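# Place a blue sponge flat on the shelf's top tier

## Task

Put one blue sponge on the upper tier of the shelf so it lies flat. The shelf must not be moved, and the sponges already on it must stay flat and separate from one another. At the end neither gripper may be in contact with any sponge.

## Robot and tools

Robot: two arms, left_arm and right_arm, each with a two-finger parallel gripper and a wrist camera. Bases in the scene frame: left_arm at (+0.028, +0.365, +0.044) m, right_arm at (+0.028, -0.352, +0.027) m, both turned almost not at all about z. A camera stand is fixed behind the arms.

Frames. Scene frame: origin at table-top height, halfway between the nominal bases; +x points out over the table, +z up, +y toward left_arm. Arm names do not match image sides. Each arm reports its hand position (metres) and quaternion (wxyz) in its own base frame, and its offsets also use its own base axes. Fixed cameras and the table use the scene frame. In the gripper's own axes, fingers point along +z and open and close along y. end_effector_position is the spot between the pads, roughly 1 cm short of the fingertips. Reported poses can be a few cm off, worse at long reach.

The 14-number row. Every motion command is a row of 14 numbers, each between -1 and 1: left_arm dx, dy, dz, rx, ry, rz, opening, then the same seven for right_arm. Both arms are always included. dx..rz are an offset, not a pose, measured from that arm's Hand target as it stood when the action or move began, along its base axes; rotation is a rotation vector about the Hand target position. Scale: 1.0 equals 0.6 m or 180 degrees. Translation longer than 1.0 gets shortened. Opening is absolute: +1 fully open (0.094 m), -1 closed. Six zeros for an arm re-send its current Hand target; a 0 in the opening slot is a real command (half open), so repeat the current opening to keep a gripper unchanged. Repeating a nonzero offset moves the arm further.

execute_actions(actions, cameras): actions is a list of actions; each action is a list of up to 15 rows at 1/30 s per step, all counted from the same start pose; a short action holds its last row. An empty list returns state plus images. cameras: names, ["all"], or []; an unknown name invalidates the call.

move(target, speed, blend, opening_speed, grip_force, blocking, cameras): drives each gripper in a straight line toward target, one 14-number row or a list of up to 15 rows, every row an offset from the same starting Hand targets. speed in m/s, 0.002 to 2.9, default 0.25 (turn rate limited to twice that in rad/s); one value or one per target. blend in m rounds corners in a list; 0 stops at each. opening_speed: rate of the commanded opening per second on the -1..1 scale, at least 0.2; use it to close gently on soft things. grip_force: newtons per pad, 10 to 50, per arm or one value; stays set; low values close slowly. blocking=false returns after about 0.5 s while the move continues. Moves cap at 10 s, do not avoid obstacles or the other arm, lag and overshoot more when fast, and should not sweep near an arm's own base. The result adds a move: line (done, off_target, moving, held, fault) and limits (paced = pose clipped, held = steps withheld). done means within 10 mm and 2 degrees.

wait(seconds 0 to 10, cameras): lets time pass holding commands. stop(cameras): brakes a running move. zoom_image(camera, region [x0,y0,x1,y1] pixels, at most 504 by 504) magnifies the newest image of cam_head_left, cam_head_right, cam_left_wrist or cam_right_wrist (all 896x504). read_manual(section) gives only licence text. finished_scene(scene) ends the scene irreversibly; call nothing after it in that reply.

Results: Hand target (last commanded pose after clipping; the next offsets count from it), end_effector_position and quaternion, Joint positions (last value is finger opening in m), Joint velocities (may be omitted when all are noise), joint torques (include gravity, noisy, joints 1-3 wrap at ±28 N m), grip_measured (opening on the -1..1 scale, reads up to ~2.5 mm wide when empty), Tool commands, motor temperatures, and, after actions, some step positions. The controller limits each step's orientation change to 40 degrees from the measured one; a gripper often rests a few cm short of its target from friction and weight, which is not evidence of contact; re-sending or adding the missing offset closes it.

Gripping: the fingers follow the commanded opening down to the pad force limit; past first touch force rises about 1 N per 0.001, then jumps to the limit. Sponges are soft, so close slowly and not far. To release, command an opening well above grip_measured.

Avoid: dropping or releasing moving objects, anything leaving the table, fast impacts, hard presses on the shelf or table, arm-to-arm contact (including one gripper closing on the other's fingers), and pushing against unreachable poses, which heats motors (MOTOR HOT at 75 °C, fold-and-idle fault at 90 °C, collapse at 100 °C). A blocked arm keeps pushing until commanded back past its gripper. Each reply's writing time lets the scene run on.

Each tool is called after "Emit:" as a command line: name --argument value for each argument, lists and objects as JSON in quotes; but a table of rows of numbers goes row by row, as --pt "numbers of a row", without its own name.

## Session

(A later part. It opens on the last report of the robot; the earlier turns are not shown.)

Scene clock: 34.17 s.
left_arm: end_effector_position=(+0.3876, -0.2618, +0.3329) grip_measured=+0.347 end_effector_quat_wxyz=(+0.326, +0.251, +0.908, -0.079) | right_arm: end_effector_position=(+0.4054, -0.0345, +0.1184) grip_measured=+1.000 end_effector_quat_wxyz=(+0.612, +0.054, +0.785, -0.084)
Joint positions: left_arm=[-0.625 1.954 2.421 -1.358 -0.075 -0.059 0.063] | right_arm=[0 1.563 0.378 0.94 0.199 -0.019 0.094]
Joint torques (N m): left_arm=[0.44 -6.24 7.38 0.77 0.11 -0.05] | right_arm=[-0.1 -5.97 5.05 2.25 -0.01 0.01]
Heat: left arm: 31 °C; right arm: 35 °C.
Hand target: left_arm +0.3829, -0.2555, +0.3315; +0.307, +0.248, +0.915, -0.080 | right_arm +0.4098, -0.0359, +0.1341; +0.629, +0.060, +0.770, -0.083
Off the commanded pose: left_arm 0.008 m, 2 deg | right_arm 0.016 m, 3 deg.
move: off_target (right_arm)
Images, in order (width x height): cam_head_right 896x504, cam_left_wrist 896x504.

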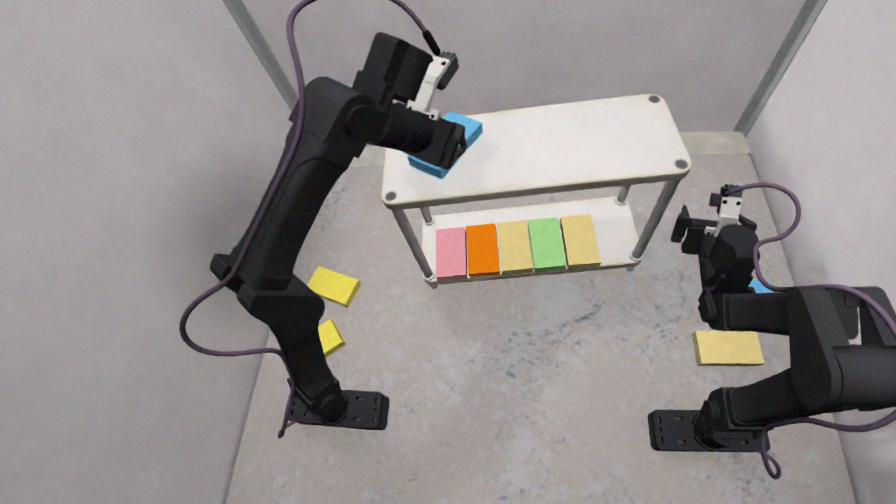

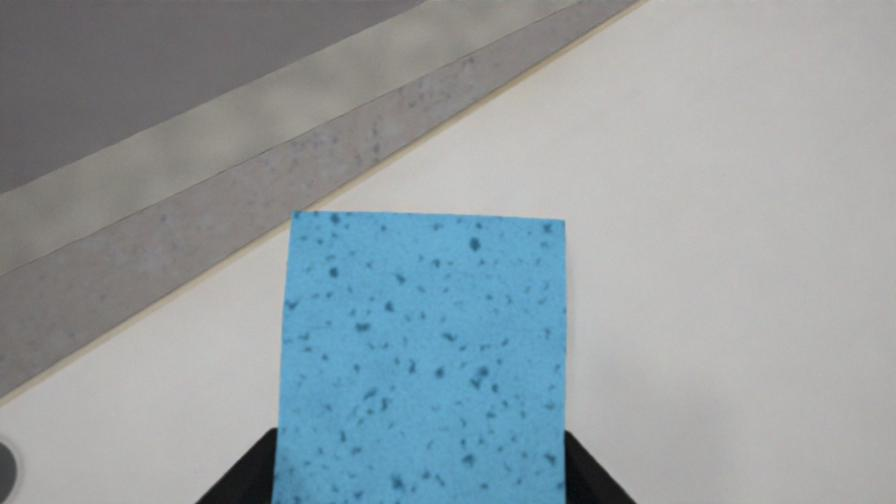

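Emit:
move --pt "0 0 0 0 0 0 0.95 0 0 0 0 0 0 1" --pt "-0.09 0.05 0.14 0 0 0 0.95 0 0 0 0 0 0 1" --opening_speed 0.8 --speed 0.12 --cameras '["cam_left_wrist","cam_head_left","cam_head_right"]'

Scene clock: 37.67 s.
left_arm: end_effector_position=(+0.3412, -0.2302, +0.4056) grip_measured=+0.947 end_effector_quat_wxyz=(+0.370, +0.241, +0.891, -0.104) | right_arm: end_effector_position=(+0.4054, -0.0345, +0.1184) grip_measured=+1.000 end_effector_quat_wxyz=(+0.612, +0.054, +0.785, -0.084)
Joint positions: left_arm=[-0.622 1.86 2.609 -1.532 -0.059 -0.07 0.091] | right_arm=[0 1.563 0.378 0.94 0.199 -0.019 0.094]
Joint torques (N m): left_arm=[-0.49 -6.84 5.12 1.11 -0.11 -0.08] | right_arm=[-0.09 -5.96 5.05 2.25 -0.01 0]
Heat: left arm: 32 °C; right arm: 35 °C.
Hand target: left_arm +0.3289, -0.2255, +0.4155; +0.307, +0.248, +0.915, -0.080 | right_arm +0.4098, -0.0359, +0.1341; +0.629, +0.060, +0.770, -0.083
Off the commanded pose: left_arm 0.016 m, 8 deg | right_arm 0.016 m, 3 deg.
joint sent to its limit (left arm) — joint 4 (wrist pitch), lower limit. The joint targets are off in position and orientation.
move: off_target (left_arm, right_arm)
Images, in order (width x height): cam_head_left 896x504, cam_head_right 896x504, cam_left_wrist 896x504.

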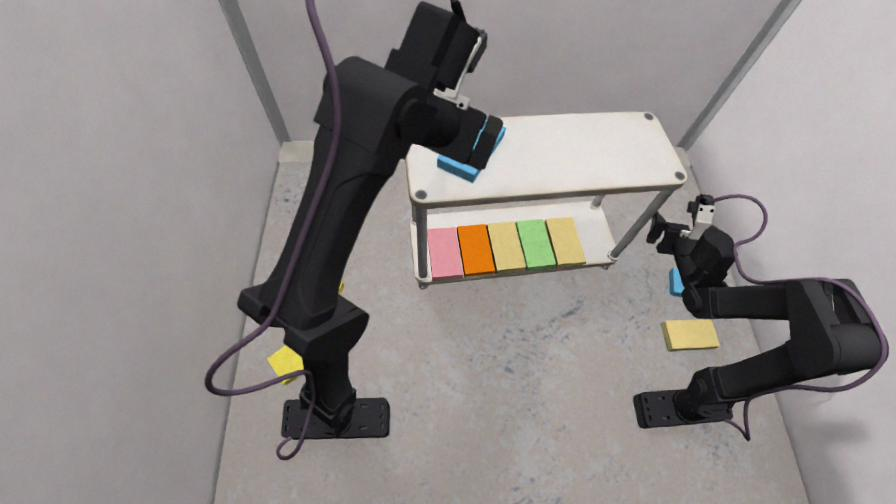

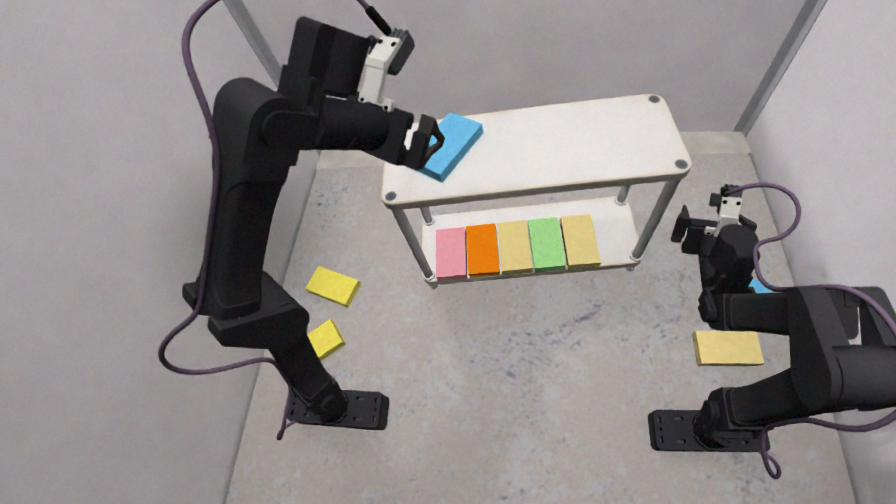

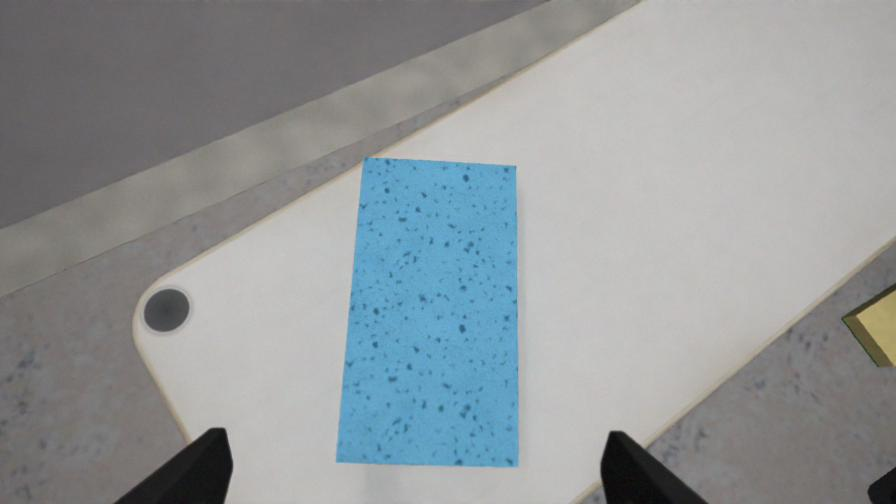

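Emit:
finished_scene --scene 2

The scene is finished: the task was done.


## Next scene

The same job, from a new start.

Emit:
execute_actions --actions '[]'

Scene clock: 0.00 s.
left_arm: end_effector_position=(+0.4081, +0.0457, +0.1046) grip_measured=+1.000 end_effector_quat_wxyz=(+0.570, -0.097, +0.805, +0.133) | right_arm: end_effector_position=(+0.4047, -0.0248, +0.1132) grip_measured=+1.000 end_effector_quat_wxyz=(+0.606, +0.063, +0.791, -0.059)
Joint positions: left_arm=[-0.056 1.587 0.449 0.792 -0.383 -0.025 0.094] | right_arm=[0.02 1.559 0.378 0.914 0.19 0.035 0.094]
Joint velocities: within noise
Joint torques (N m): no reading
Motor temperatures (°C): left_arm=[26 27 28 25 24 27 28] | right_arm=[27 29 26 27 27 28 28]
Heat: left arm: 28 °C; right arm: 29 °C.
Hand target: left_arm +0.4136, +0.0465, +0.1215; +0.590, -0.105, +0.790, +0.131 | right_arm +0.4093, -0.0262, +0.1295; +0.624, +0.070, +0.776, -0.058
Tool commands: left_gripper/opening=+1.0 right_gripper/opening=+1.0

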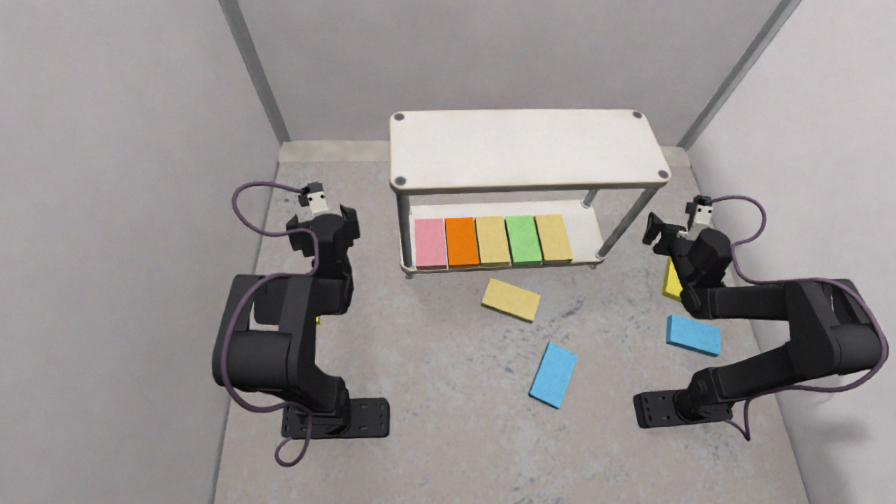

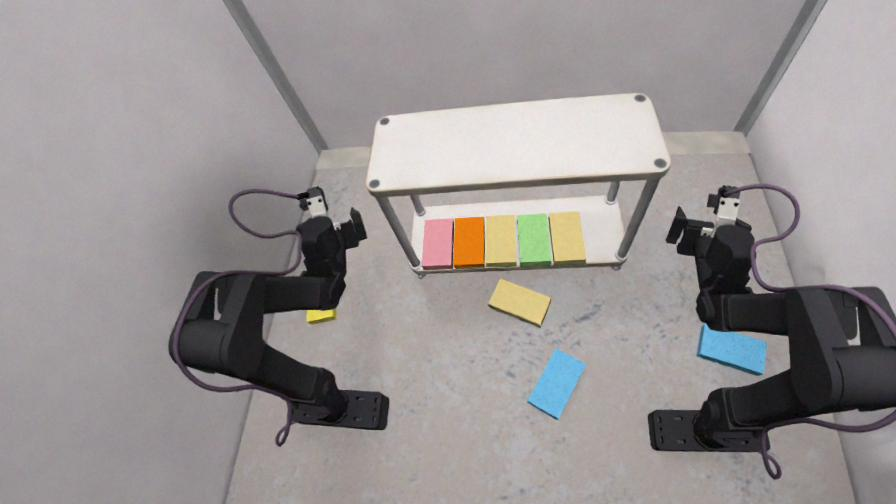

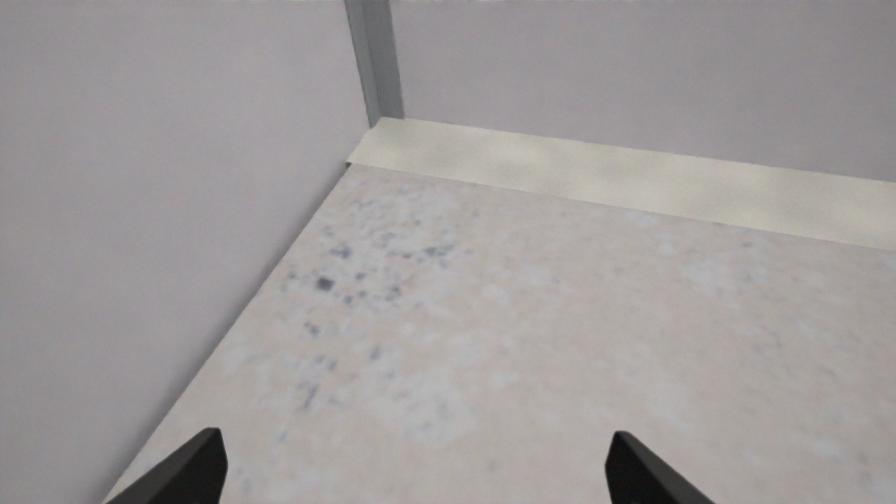

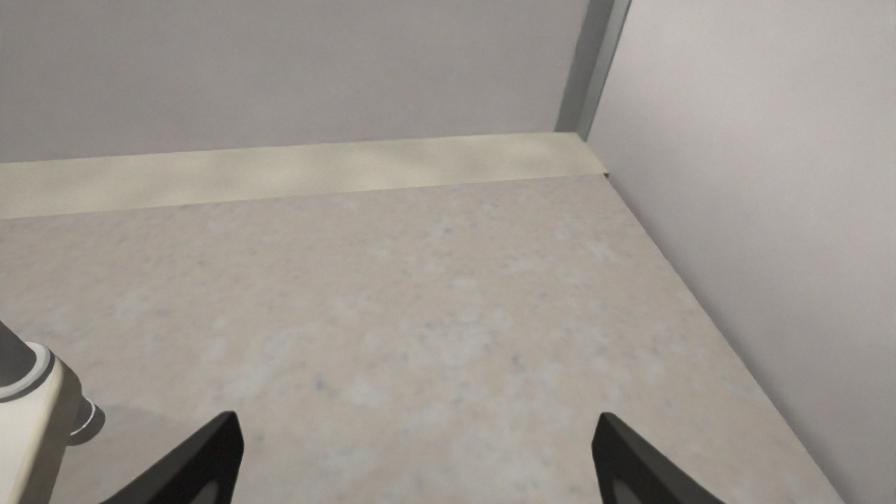

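Emit:
move --pt "-0.36 -0.25 0.05 -0.006 0.084 -0.12 1 0 0 0 0 0 0 1" --pt "-0.65 -0.755 0.0 -0.013 0.1684 -0.2468 1 0 0 0 0 0 0 1" --blend '[0.06,0]' --cameras '["cam_head_left","cam_head_right","cam_left_wrist"]'

Scene clock: 4.37 s.
left_arm: end_effector_position=(+0.0254, -0.3942, +0.1083) grip_measured=+1.000 end_effector_quat_wxyz=(+0.370, +0.232, +0.896, -0.074) | right_arm: end_effector_position=(+0.4047, -0.0248, +0.1132) grip_measured=+1.000 end_effector_quat_wxyz=(+0.606, +0.063, +0.791, -0.059)
Joint positions: left_arm=[-1.828 1.856 1.352 -0.881 -0.756 -1.246 0.094] | right_arm=[0.02 1.559 0.378 0.914 0.19 0.035 0.094]
Joint torques (N m): left_arm=[-0.21 -6.05 8.66 0.47 -0.38 0.05] | right_arm=[-0.1 -5.91 5.15 2.2 -0.01 0]
Heat: left arm: 29 °C; right arm: 29 °C.
Hand target: left_arm +0.0236, -0.4065, +0.1215; +0.371, +0.223, +0.897, -0.093 | right_arm +0.4093, -0.0262, +0.1295; +0.624, +0.070, +0.776, -0.058
Off the commanded pose: left_arm 0.018 m, 2 deg | right_arm 0.017 m, 3 deg.
move: off_target (left_arm, right_arm)
Images, in order (width x height): cam_head_left 896x504, cam_head_right 896x504, cam_left_wrist 896x504.

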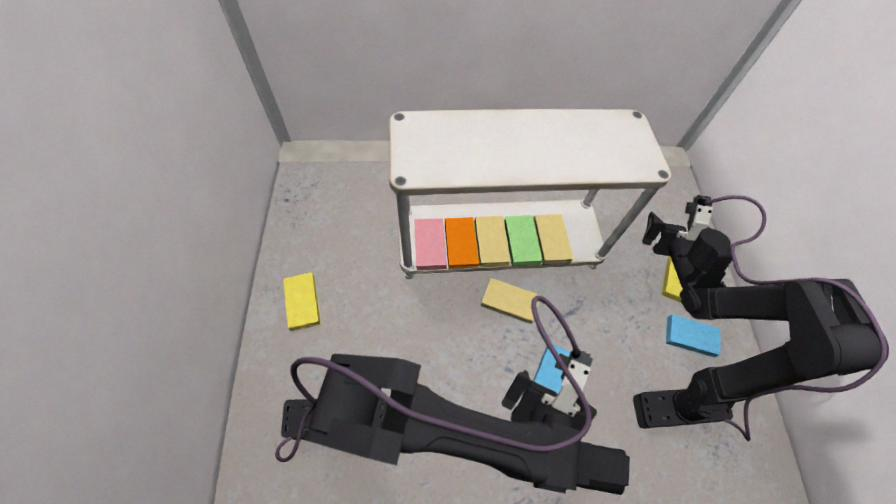

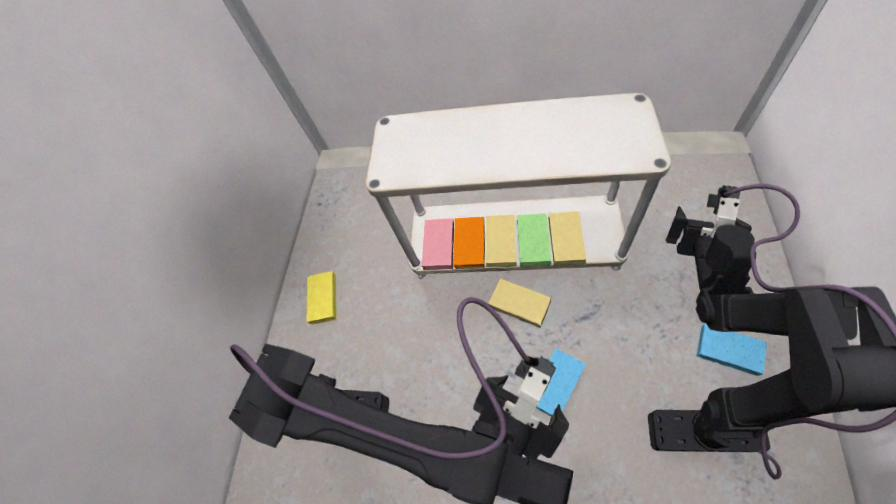

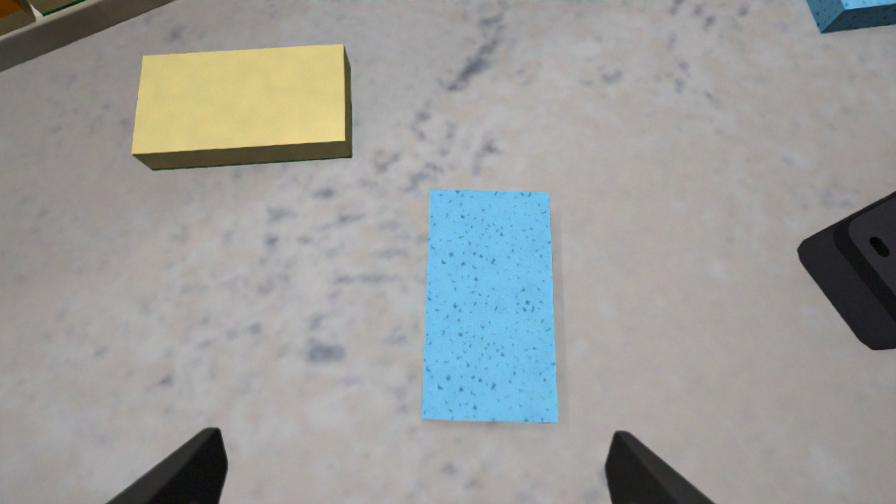

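Emit:
move --target '[0.057,-0.086,-0.1325,0,0,0,1,0,0,0,0,0,0,1]' --cameras '["cam_left_wrist"]'

Scene clock: 6.27 s.
left_arm: end_effector_position=(+0.0629, -0.4359, +0.0268) grip_measured=+1.000 end_effector_quat_wxyz=(+0.366, +0.235, +0.898, -0.055) | right_arm: end_effector_position=(+0.4047, -0.0248, +0.1132) grip_measured=+1.000 end_effector_quat_wxyz=(+0.606, +0.063, +0.791, -0.059)
Joint positions: left_arm=[-1.705 2.095 1.352 -0.579 -0.725 -1.097 0.094] | right_arm=[0.02 1.559 0.378 0.914 0.19 0.035 0.094]
Joint torques (N m): left_arm=[0.03 -7.88 8.06 0.89 -0.35 0.04] | right_arm=[-0.09 -5.93 5.15 2.2 -0.01 0]
Heat: left arm: 29 °C; right arm: 29 °C.
Hand target: left_arm +0.0578, -0.4581, +0.0420; +0.371, +0.223, +0.897, -0.093 | right_arm +0.4093, -0.0262, +0.1295; +0.624, +0.070, +0.776, -0.058
Off the commanded pose: left_arm 0.027 m, 5 deg | right_arm 0.017 m, 3 deg.
move: off_target (left_arm, right_arm)
Images, in order (width x height): cam_left_wrist 896x504.

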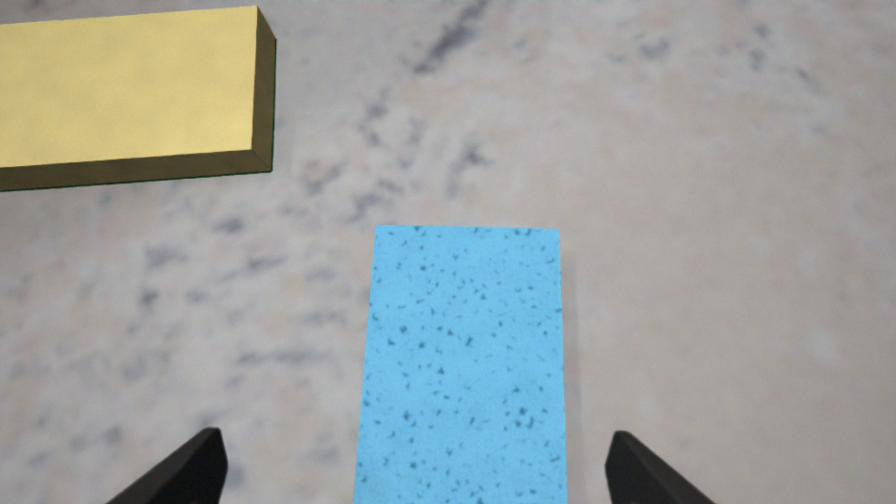

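Emit:
move --pt "0.005 -0.028 -0.03 0 0 0 1 0 0 0 0 0 0 1" --pt "0.005 -0.028 -0.087 0 0 0 1 0 0 0 0 0 0 1" --speed '[0.12,0.08]' --cameras '["cam_left_wrist"]'

Scene clock: 9.93 s.
left_arm: end_effector_position=(+0.0585, -0.4639, -0.0125) grip_measured=+1.000 end_effector_quat_wxyz=(+0.367, +0.236, +0.897, -0.073) | right_arm: end_effector_position=(+0.4047, -0.0248, +0.1132) grip_measured=+1.000 end_effector_quat_wxyz=(+0.606, +0.063, +0.791, -0.059)
Joint positions: left_arm=[-1.705 2.239 1.404 -0.443 -0.72 -1.079 0.094] | right_arm=[0.02 1.559 0.378 0.914 0.19 0.035 0.094]
Joint torques (N m): left_arm=[0.49 -8.01 5.19 1.03 -0.36 -0.01] | right_arm=[-0.09 -5.91 5.15 2.2 -0.01 0]
Heat: left arm: 29 °C; right arm: 30 °C.
Hand target: left_arm +0.0608, -0.4749, -0.0102; +0.371, +0.223, +0.897, -0.093 | right_arm +0.4093, -0.0262, +0.1295; +0.624, +0.070, +0.776, -0.058
Off the commanded pose: left_arm 0.011 m, 3 deg | right_arm 0.017 m, 3 deg.
move: off_target (left_arm, right_arm)
Images, in order (width x height): cam_left_wrist 896x504.

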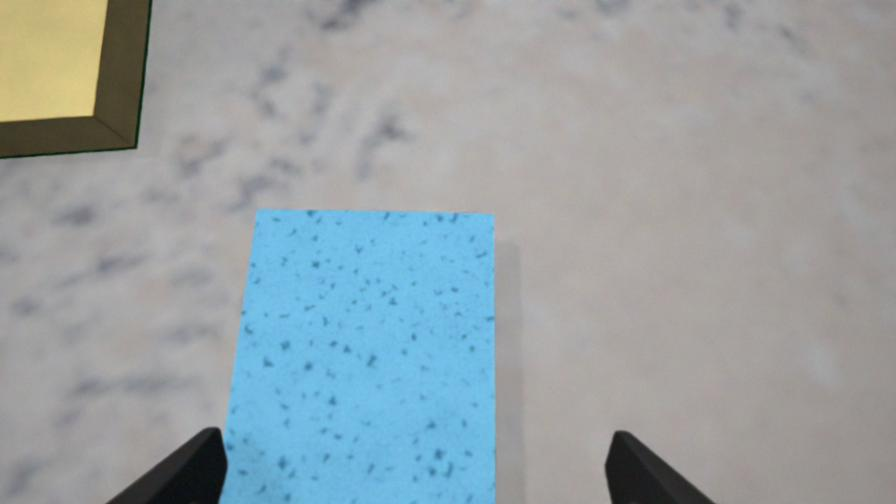

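Emit:
move --target '[0.011,0.024,0.03,0,0,0,1,0,0,0,0,0,0,1]' --speed 0.1 --cameras '["cam_left_wrist"]'

Scene clock: 11.17 s.
left_arm: end_effector_position=(+0.0629, -0.4531, -0.0159) grip_measured=+1.000 end_effector_quat_wxyz=(+0.366, +0.241, +0.897, -0.061) | right_arm: end_effector_position=(+0.4047, -0.0248, +0.1132) grip_measured=+1.000 end_effector_quat_wxyz=(+0.606, +0.063, +0.791, -0.059)
Joint positions: left_arm=[-1.697 2.222 1.364 -0.438 -0.717 -1.068 0.094] | right_arm=[0.02 1.559 0.378 0.914 0.19 0.035 0.094]
Joint torques (N m): left_arm=[0.47 -12.59 3.15 0.88 -0.36 0.05] | right_arm=[-0.09 -5.91 5.16 2.2 -0.01 0]
Heat: left arm: 29 °C; right arm: 30 °C.
Hand target: left_arm +0.0674, -0.4605, +0.0078; +0.371, +0.223, +0.897, -0.093 | right_arm +0.4093, -0.0262, +0.1295; +0.624, +0.070, +0.776, -0.058
Off the commanded pose: left_arm 0.025 m, 4 deg | right_arm 0.017 m, 3 deg.
move: off_target (left_arm, right_arm)
Images, in order (width x height): cam_left_wrist 896x504.

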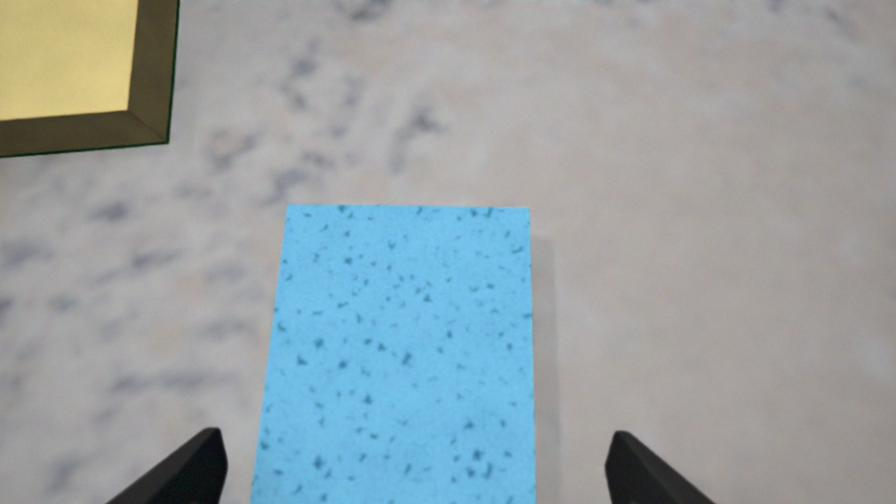

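Emit:
move --target '[0.003,0.008,-0.05,0,0,0,1,0,0,0,0,0,0,1]' --speed 0.06 --cameras '["cam_left_wrist"]'

Scene clock: 12.63 s.
left_arm: end_effector_position=(+0.0627, -0.4530, -0.0252) grip_measured=+1.000 end_effector_quat_wxyz=(+0.368, +0.235, +0.896, -0.081) | right_arm: end_effector_position=(+0.4047, -0.0248, +0.1132) grip_measured=+1.000 end_effector_quat_wxyz=(+0.606, +0.063, +0.791, -0.059)
Joint positions: left_arm=[-1.697 2.222 1.306 -0.335 -0.716 -1.064 0.094] | right_arm=[0.02 1.559 0.378 0.914 0.19 0.035 0.094]
Joint torques (N m): left_arm=[0.64 -8.88 3.06 1.02 -0.34 0.04] | right_arm=[-0.1 -5.91 5.16 2.2 -0.01 0]
Heat: left arm: 29 °C; right arm: 30 °C.
Hand target: left_arm +0.0692, -0.4557, -0.0222; +0.371, +0.223, +0.897, -0.093 | right_arm +0.4093, -0.0262, +0.1295; +0.624, +0.070, +0.776, -0.058
Off the commanded pose: left_arm 0.008 m, 2 deg | right_arm 0.017 m, 3 deg.
move: off_target (right_arm)
Images, in order (width x height): cam_left_wrist 896x504.

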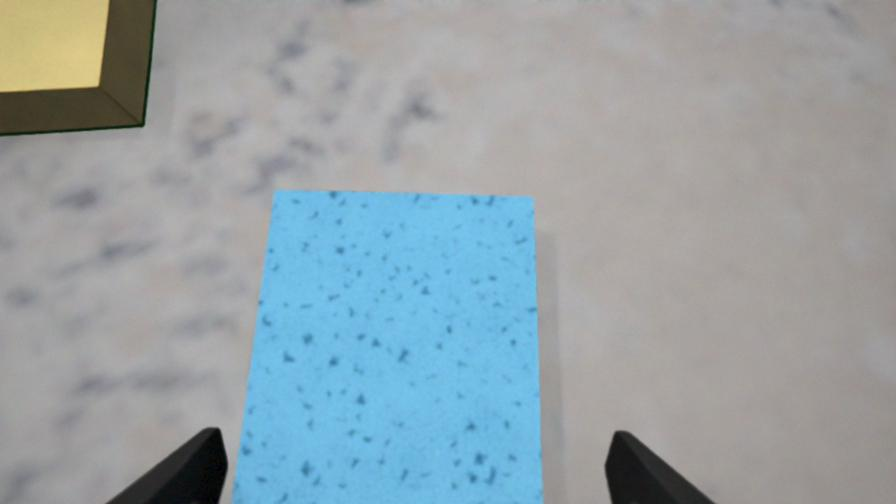

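Emit:
move --pt "0 0 0 0 0 0 0.15 0 0 0 0 0 0 1" --pt "0.15 0.258 0.667 -0.0157 -0.029 0 0.15 0 0 0 0 0 0 1" --pt "0.533 0.367 0.742 -0.0157 -0.029 0 0.15 0 0 0 0 0 0 1" --opening_speed 0.8 --speed '[0.15,0.22,0.22]' --blend '[0,0.04,0]' --cameras '["cam_left_wrist","cam_head_left","cam_head_right"]'

Scene clock: 19.47 s.
left_arm: end_effector_position=(+0.3954, -0.2355, +0.4185) grip_measured=+0.348 end_effector_quat_wxyz=(+0.425, +0.208, +0.875, -0.106) | right_arm: end_effector_position=(+0.4047, -0.0248, +0.1132) grip_measured=+1.000 end_effector_quat_wxyz=(+0.606, +0.063, +0.791, -0.059)
Joint positions: left_arm=[-0.567 2.02 2.814 -1.461 -0.07 -0.065 0.063] | right_arm=[0.02 1.559 0.378 0.914 0.19 0.035 0.094]
Joint torques (N m): left_arm=[-0.13 -5.61 6.34 1.17 0.08 0.06] | right_arm=[-0.1 -5.91 5.16 2.2 -0.01 0]
Motor temperatures (°C): left_arm=[26 29 30 26 25 27 28] | right_arm=[27 29 27 32 27 28 28]
Heat: left arm: 30 °C; right arm: 32 °C.
Hand target: left_arm +0.3890, -0.2355, +0.4230; +0.417, +0.218, +0.876, -0.104 | right_arm +0.4093, -0.0262, +0.1295; +0.624, +0.070, +0.776, -0.058
Off the commanded pose: left_arm 0.008 m, 1 deg | right_arm 0.017 m, 3 deg.
move: off_target (right_arm)
Images, in order (width x height): cam_head_left 896x504, cam_head_right 896x504, cam_left_wrist 896x504.

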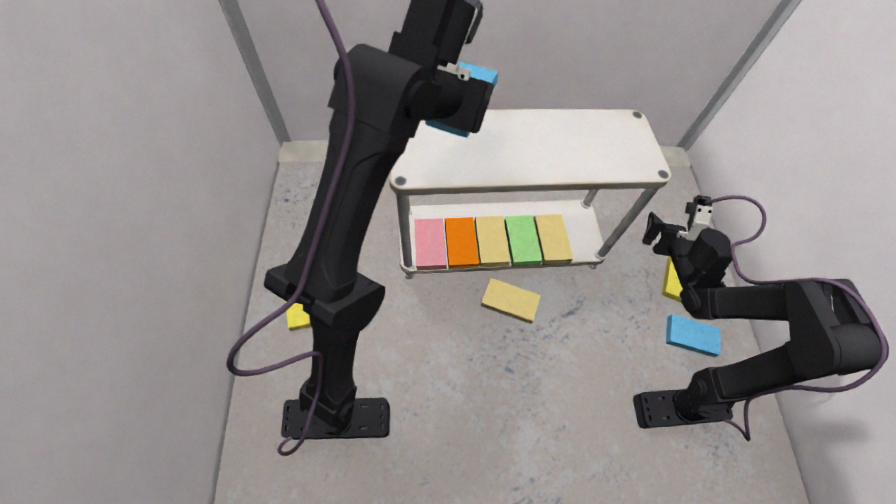

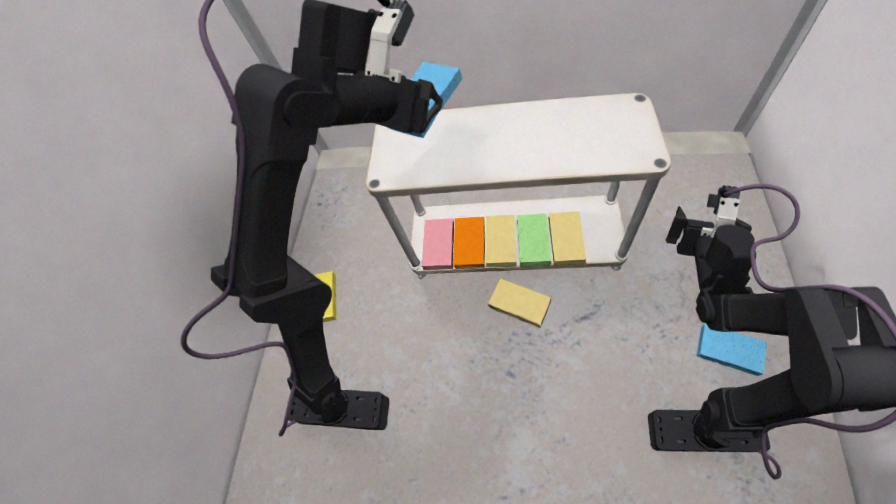

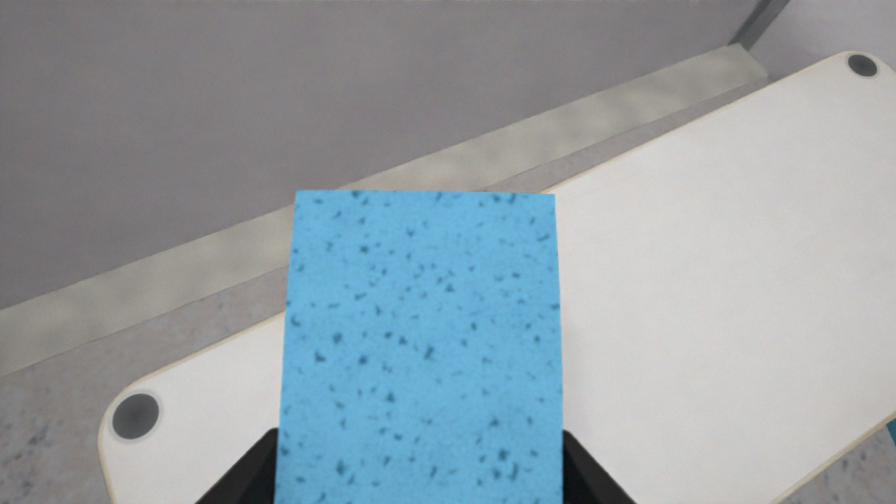

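Emit:
move --pt "0.022 0 -0.11 0.02 0.038 0 0.15 0 0 0 0 0 0 1" --pt "0.022 0 -0.155 0.02 0.038 0 0.15 0 0 0 0 0 0 1" --speed '[0.12,0.04]' --cameras '["cam_left_wrist","cam_head_left","cam_head_right"]'

Scene clock: 22.23 s.
left_arm: end_effector_position=(+0.4031, -0.2414, +0.3327) grip_measured=+0.348 end_effector_quat_wxyz=(+0.361, +0.229, +0.900, -0.087) | right_arm: end_effector_position=(+0.4047, -0.0248, +0.1132) grip_measured=+1.000 end_effector_quat_wxyz=(+0.606, +0.063, +0.791, -0.059)
Joint positions: left_arm=[-0.562 1.831 2.182 -1.162 -0.053 -0.042 0.063] | right_arm=[0.02 1.559 0.378 0.914 0.19 0.035 0.094]
Joint torques (N m): left_arm=[0.65 -7.24 2.85 1.34 0.11 0] | right_arm=[-0.1 -5.93 5.16 2.2 -0.01 0]
Heat: left arm: 30 °C; right arm: 32 °C.
Hand target: left_arm +0.4022, -0.2355, +0.3300; +0.357, +0.224, +0.902, -0.090 | right_arm +0.4093, -0.0262, +0.1295; +0.624, +0.070, +0.776, -0.058
Off the commanded pose: left_arm 0.007 m, 1 deg | right_arm 0.017 m, 3 deg.
move: off_target (right_arm)
Images, in order (width x height): cam_head_left 896x504, cam_head_right 896x504, cam_left_wrist 896x504.

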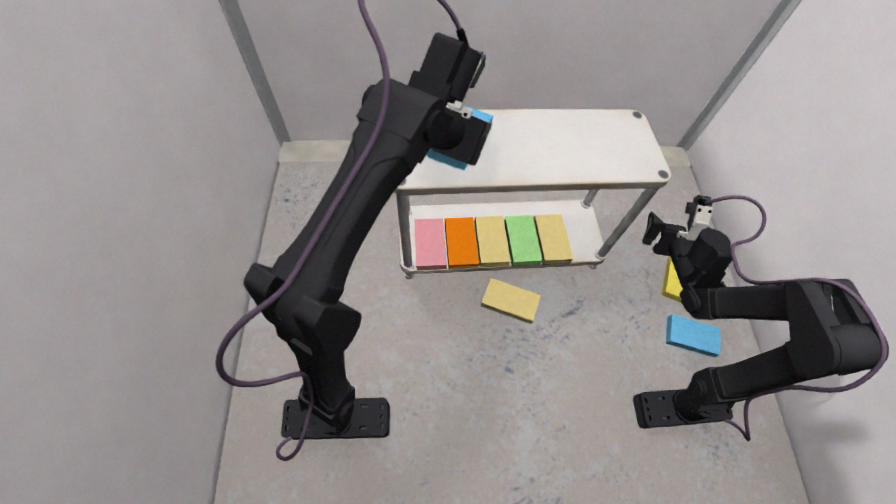

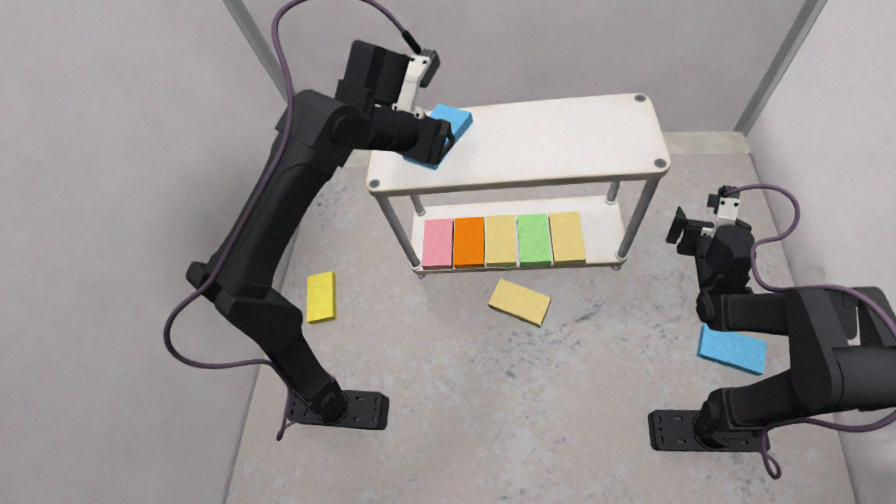

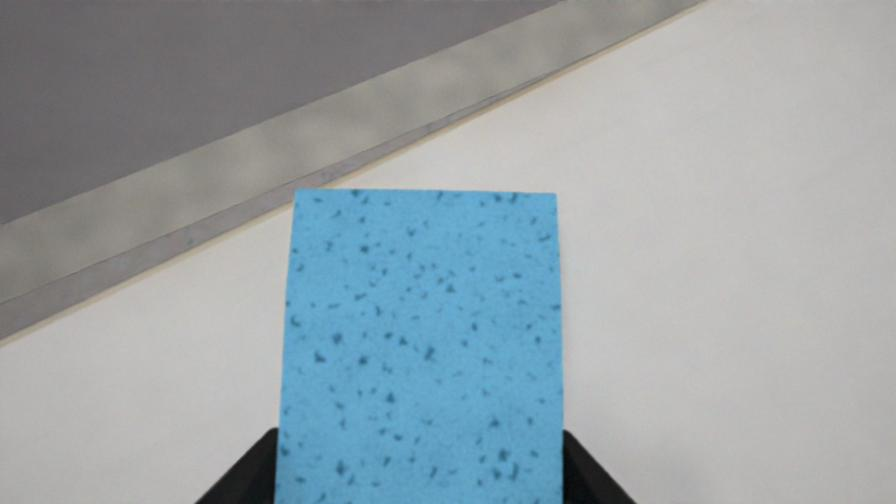

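Level, in contact height. Release and retract.

Emit:
move --pt "0 0 0 0 0 0 0.95 0 0 0 0 0 0 1" --pt "-0.09 0.05 0.13 0 0 0 0.95 0 0 0 0 0 0 1" --opening_speed 0.8 --speed 0.12 --cameras '["cam_left_wrist"]'

Scene clock: 25.67 s.
left_arm: end_effector_position=(+0.3528, -0.2109, +0.4039) grip_measured=+0.947 end_effector_quat_wxyz=(+0.369, +0.224, +0.897, -0.096) | right_arm: end_effector_position=(+0.4047, -0.0248, +0.1132) grip_measured=+1.000 end_effector_quat_wxyz=(+0.606, +0.063, +0.791, -0.059)
Joint positions: left_arm=[-0.561 1.859 2.602 -1.533 -0.044 -0.053 0.091] | right_arm=[0.02 1.559 0.378 0.914 0.19 0.035 0.094]
Joint torques (N m): left_arm=[-0.05 -5.01 5.48 1.07 0.02 -0.07] | right_arm=[-0.09 -5.91 5.16 2.2 -0.01 0]
Heat: left arm: 30 °C; right arm: 32 °C.
Hand target: left_arm +0.3482, -0.2055, +0.4080; +0.357, +0.224, +0.902, -0.090 | right_arm +0.4093, -0.0262, +0.1295; +0.624, +0.070, +0.776, -0.058
Off the commanded pose: left_arm 0.008 m, 2 deg | right_arm 0.017 m, 3 deg.
joint sent to its limit (left arm) — joint 4 (wrist pitch), lower limit. The joint targets are off in position, not in orientation.
move: off_target (right_arm)
Images, in order (width x height): cam_left_wrist 896x504.

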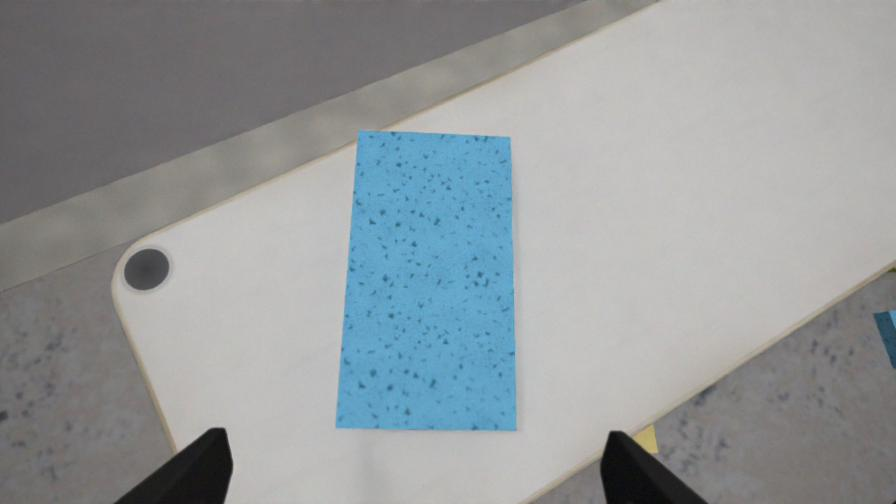

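Emit:
finished_scene --scene 3

The scene is finished: the task was done.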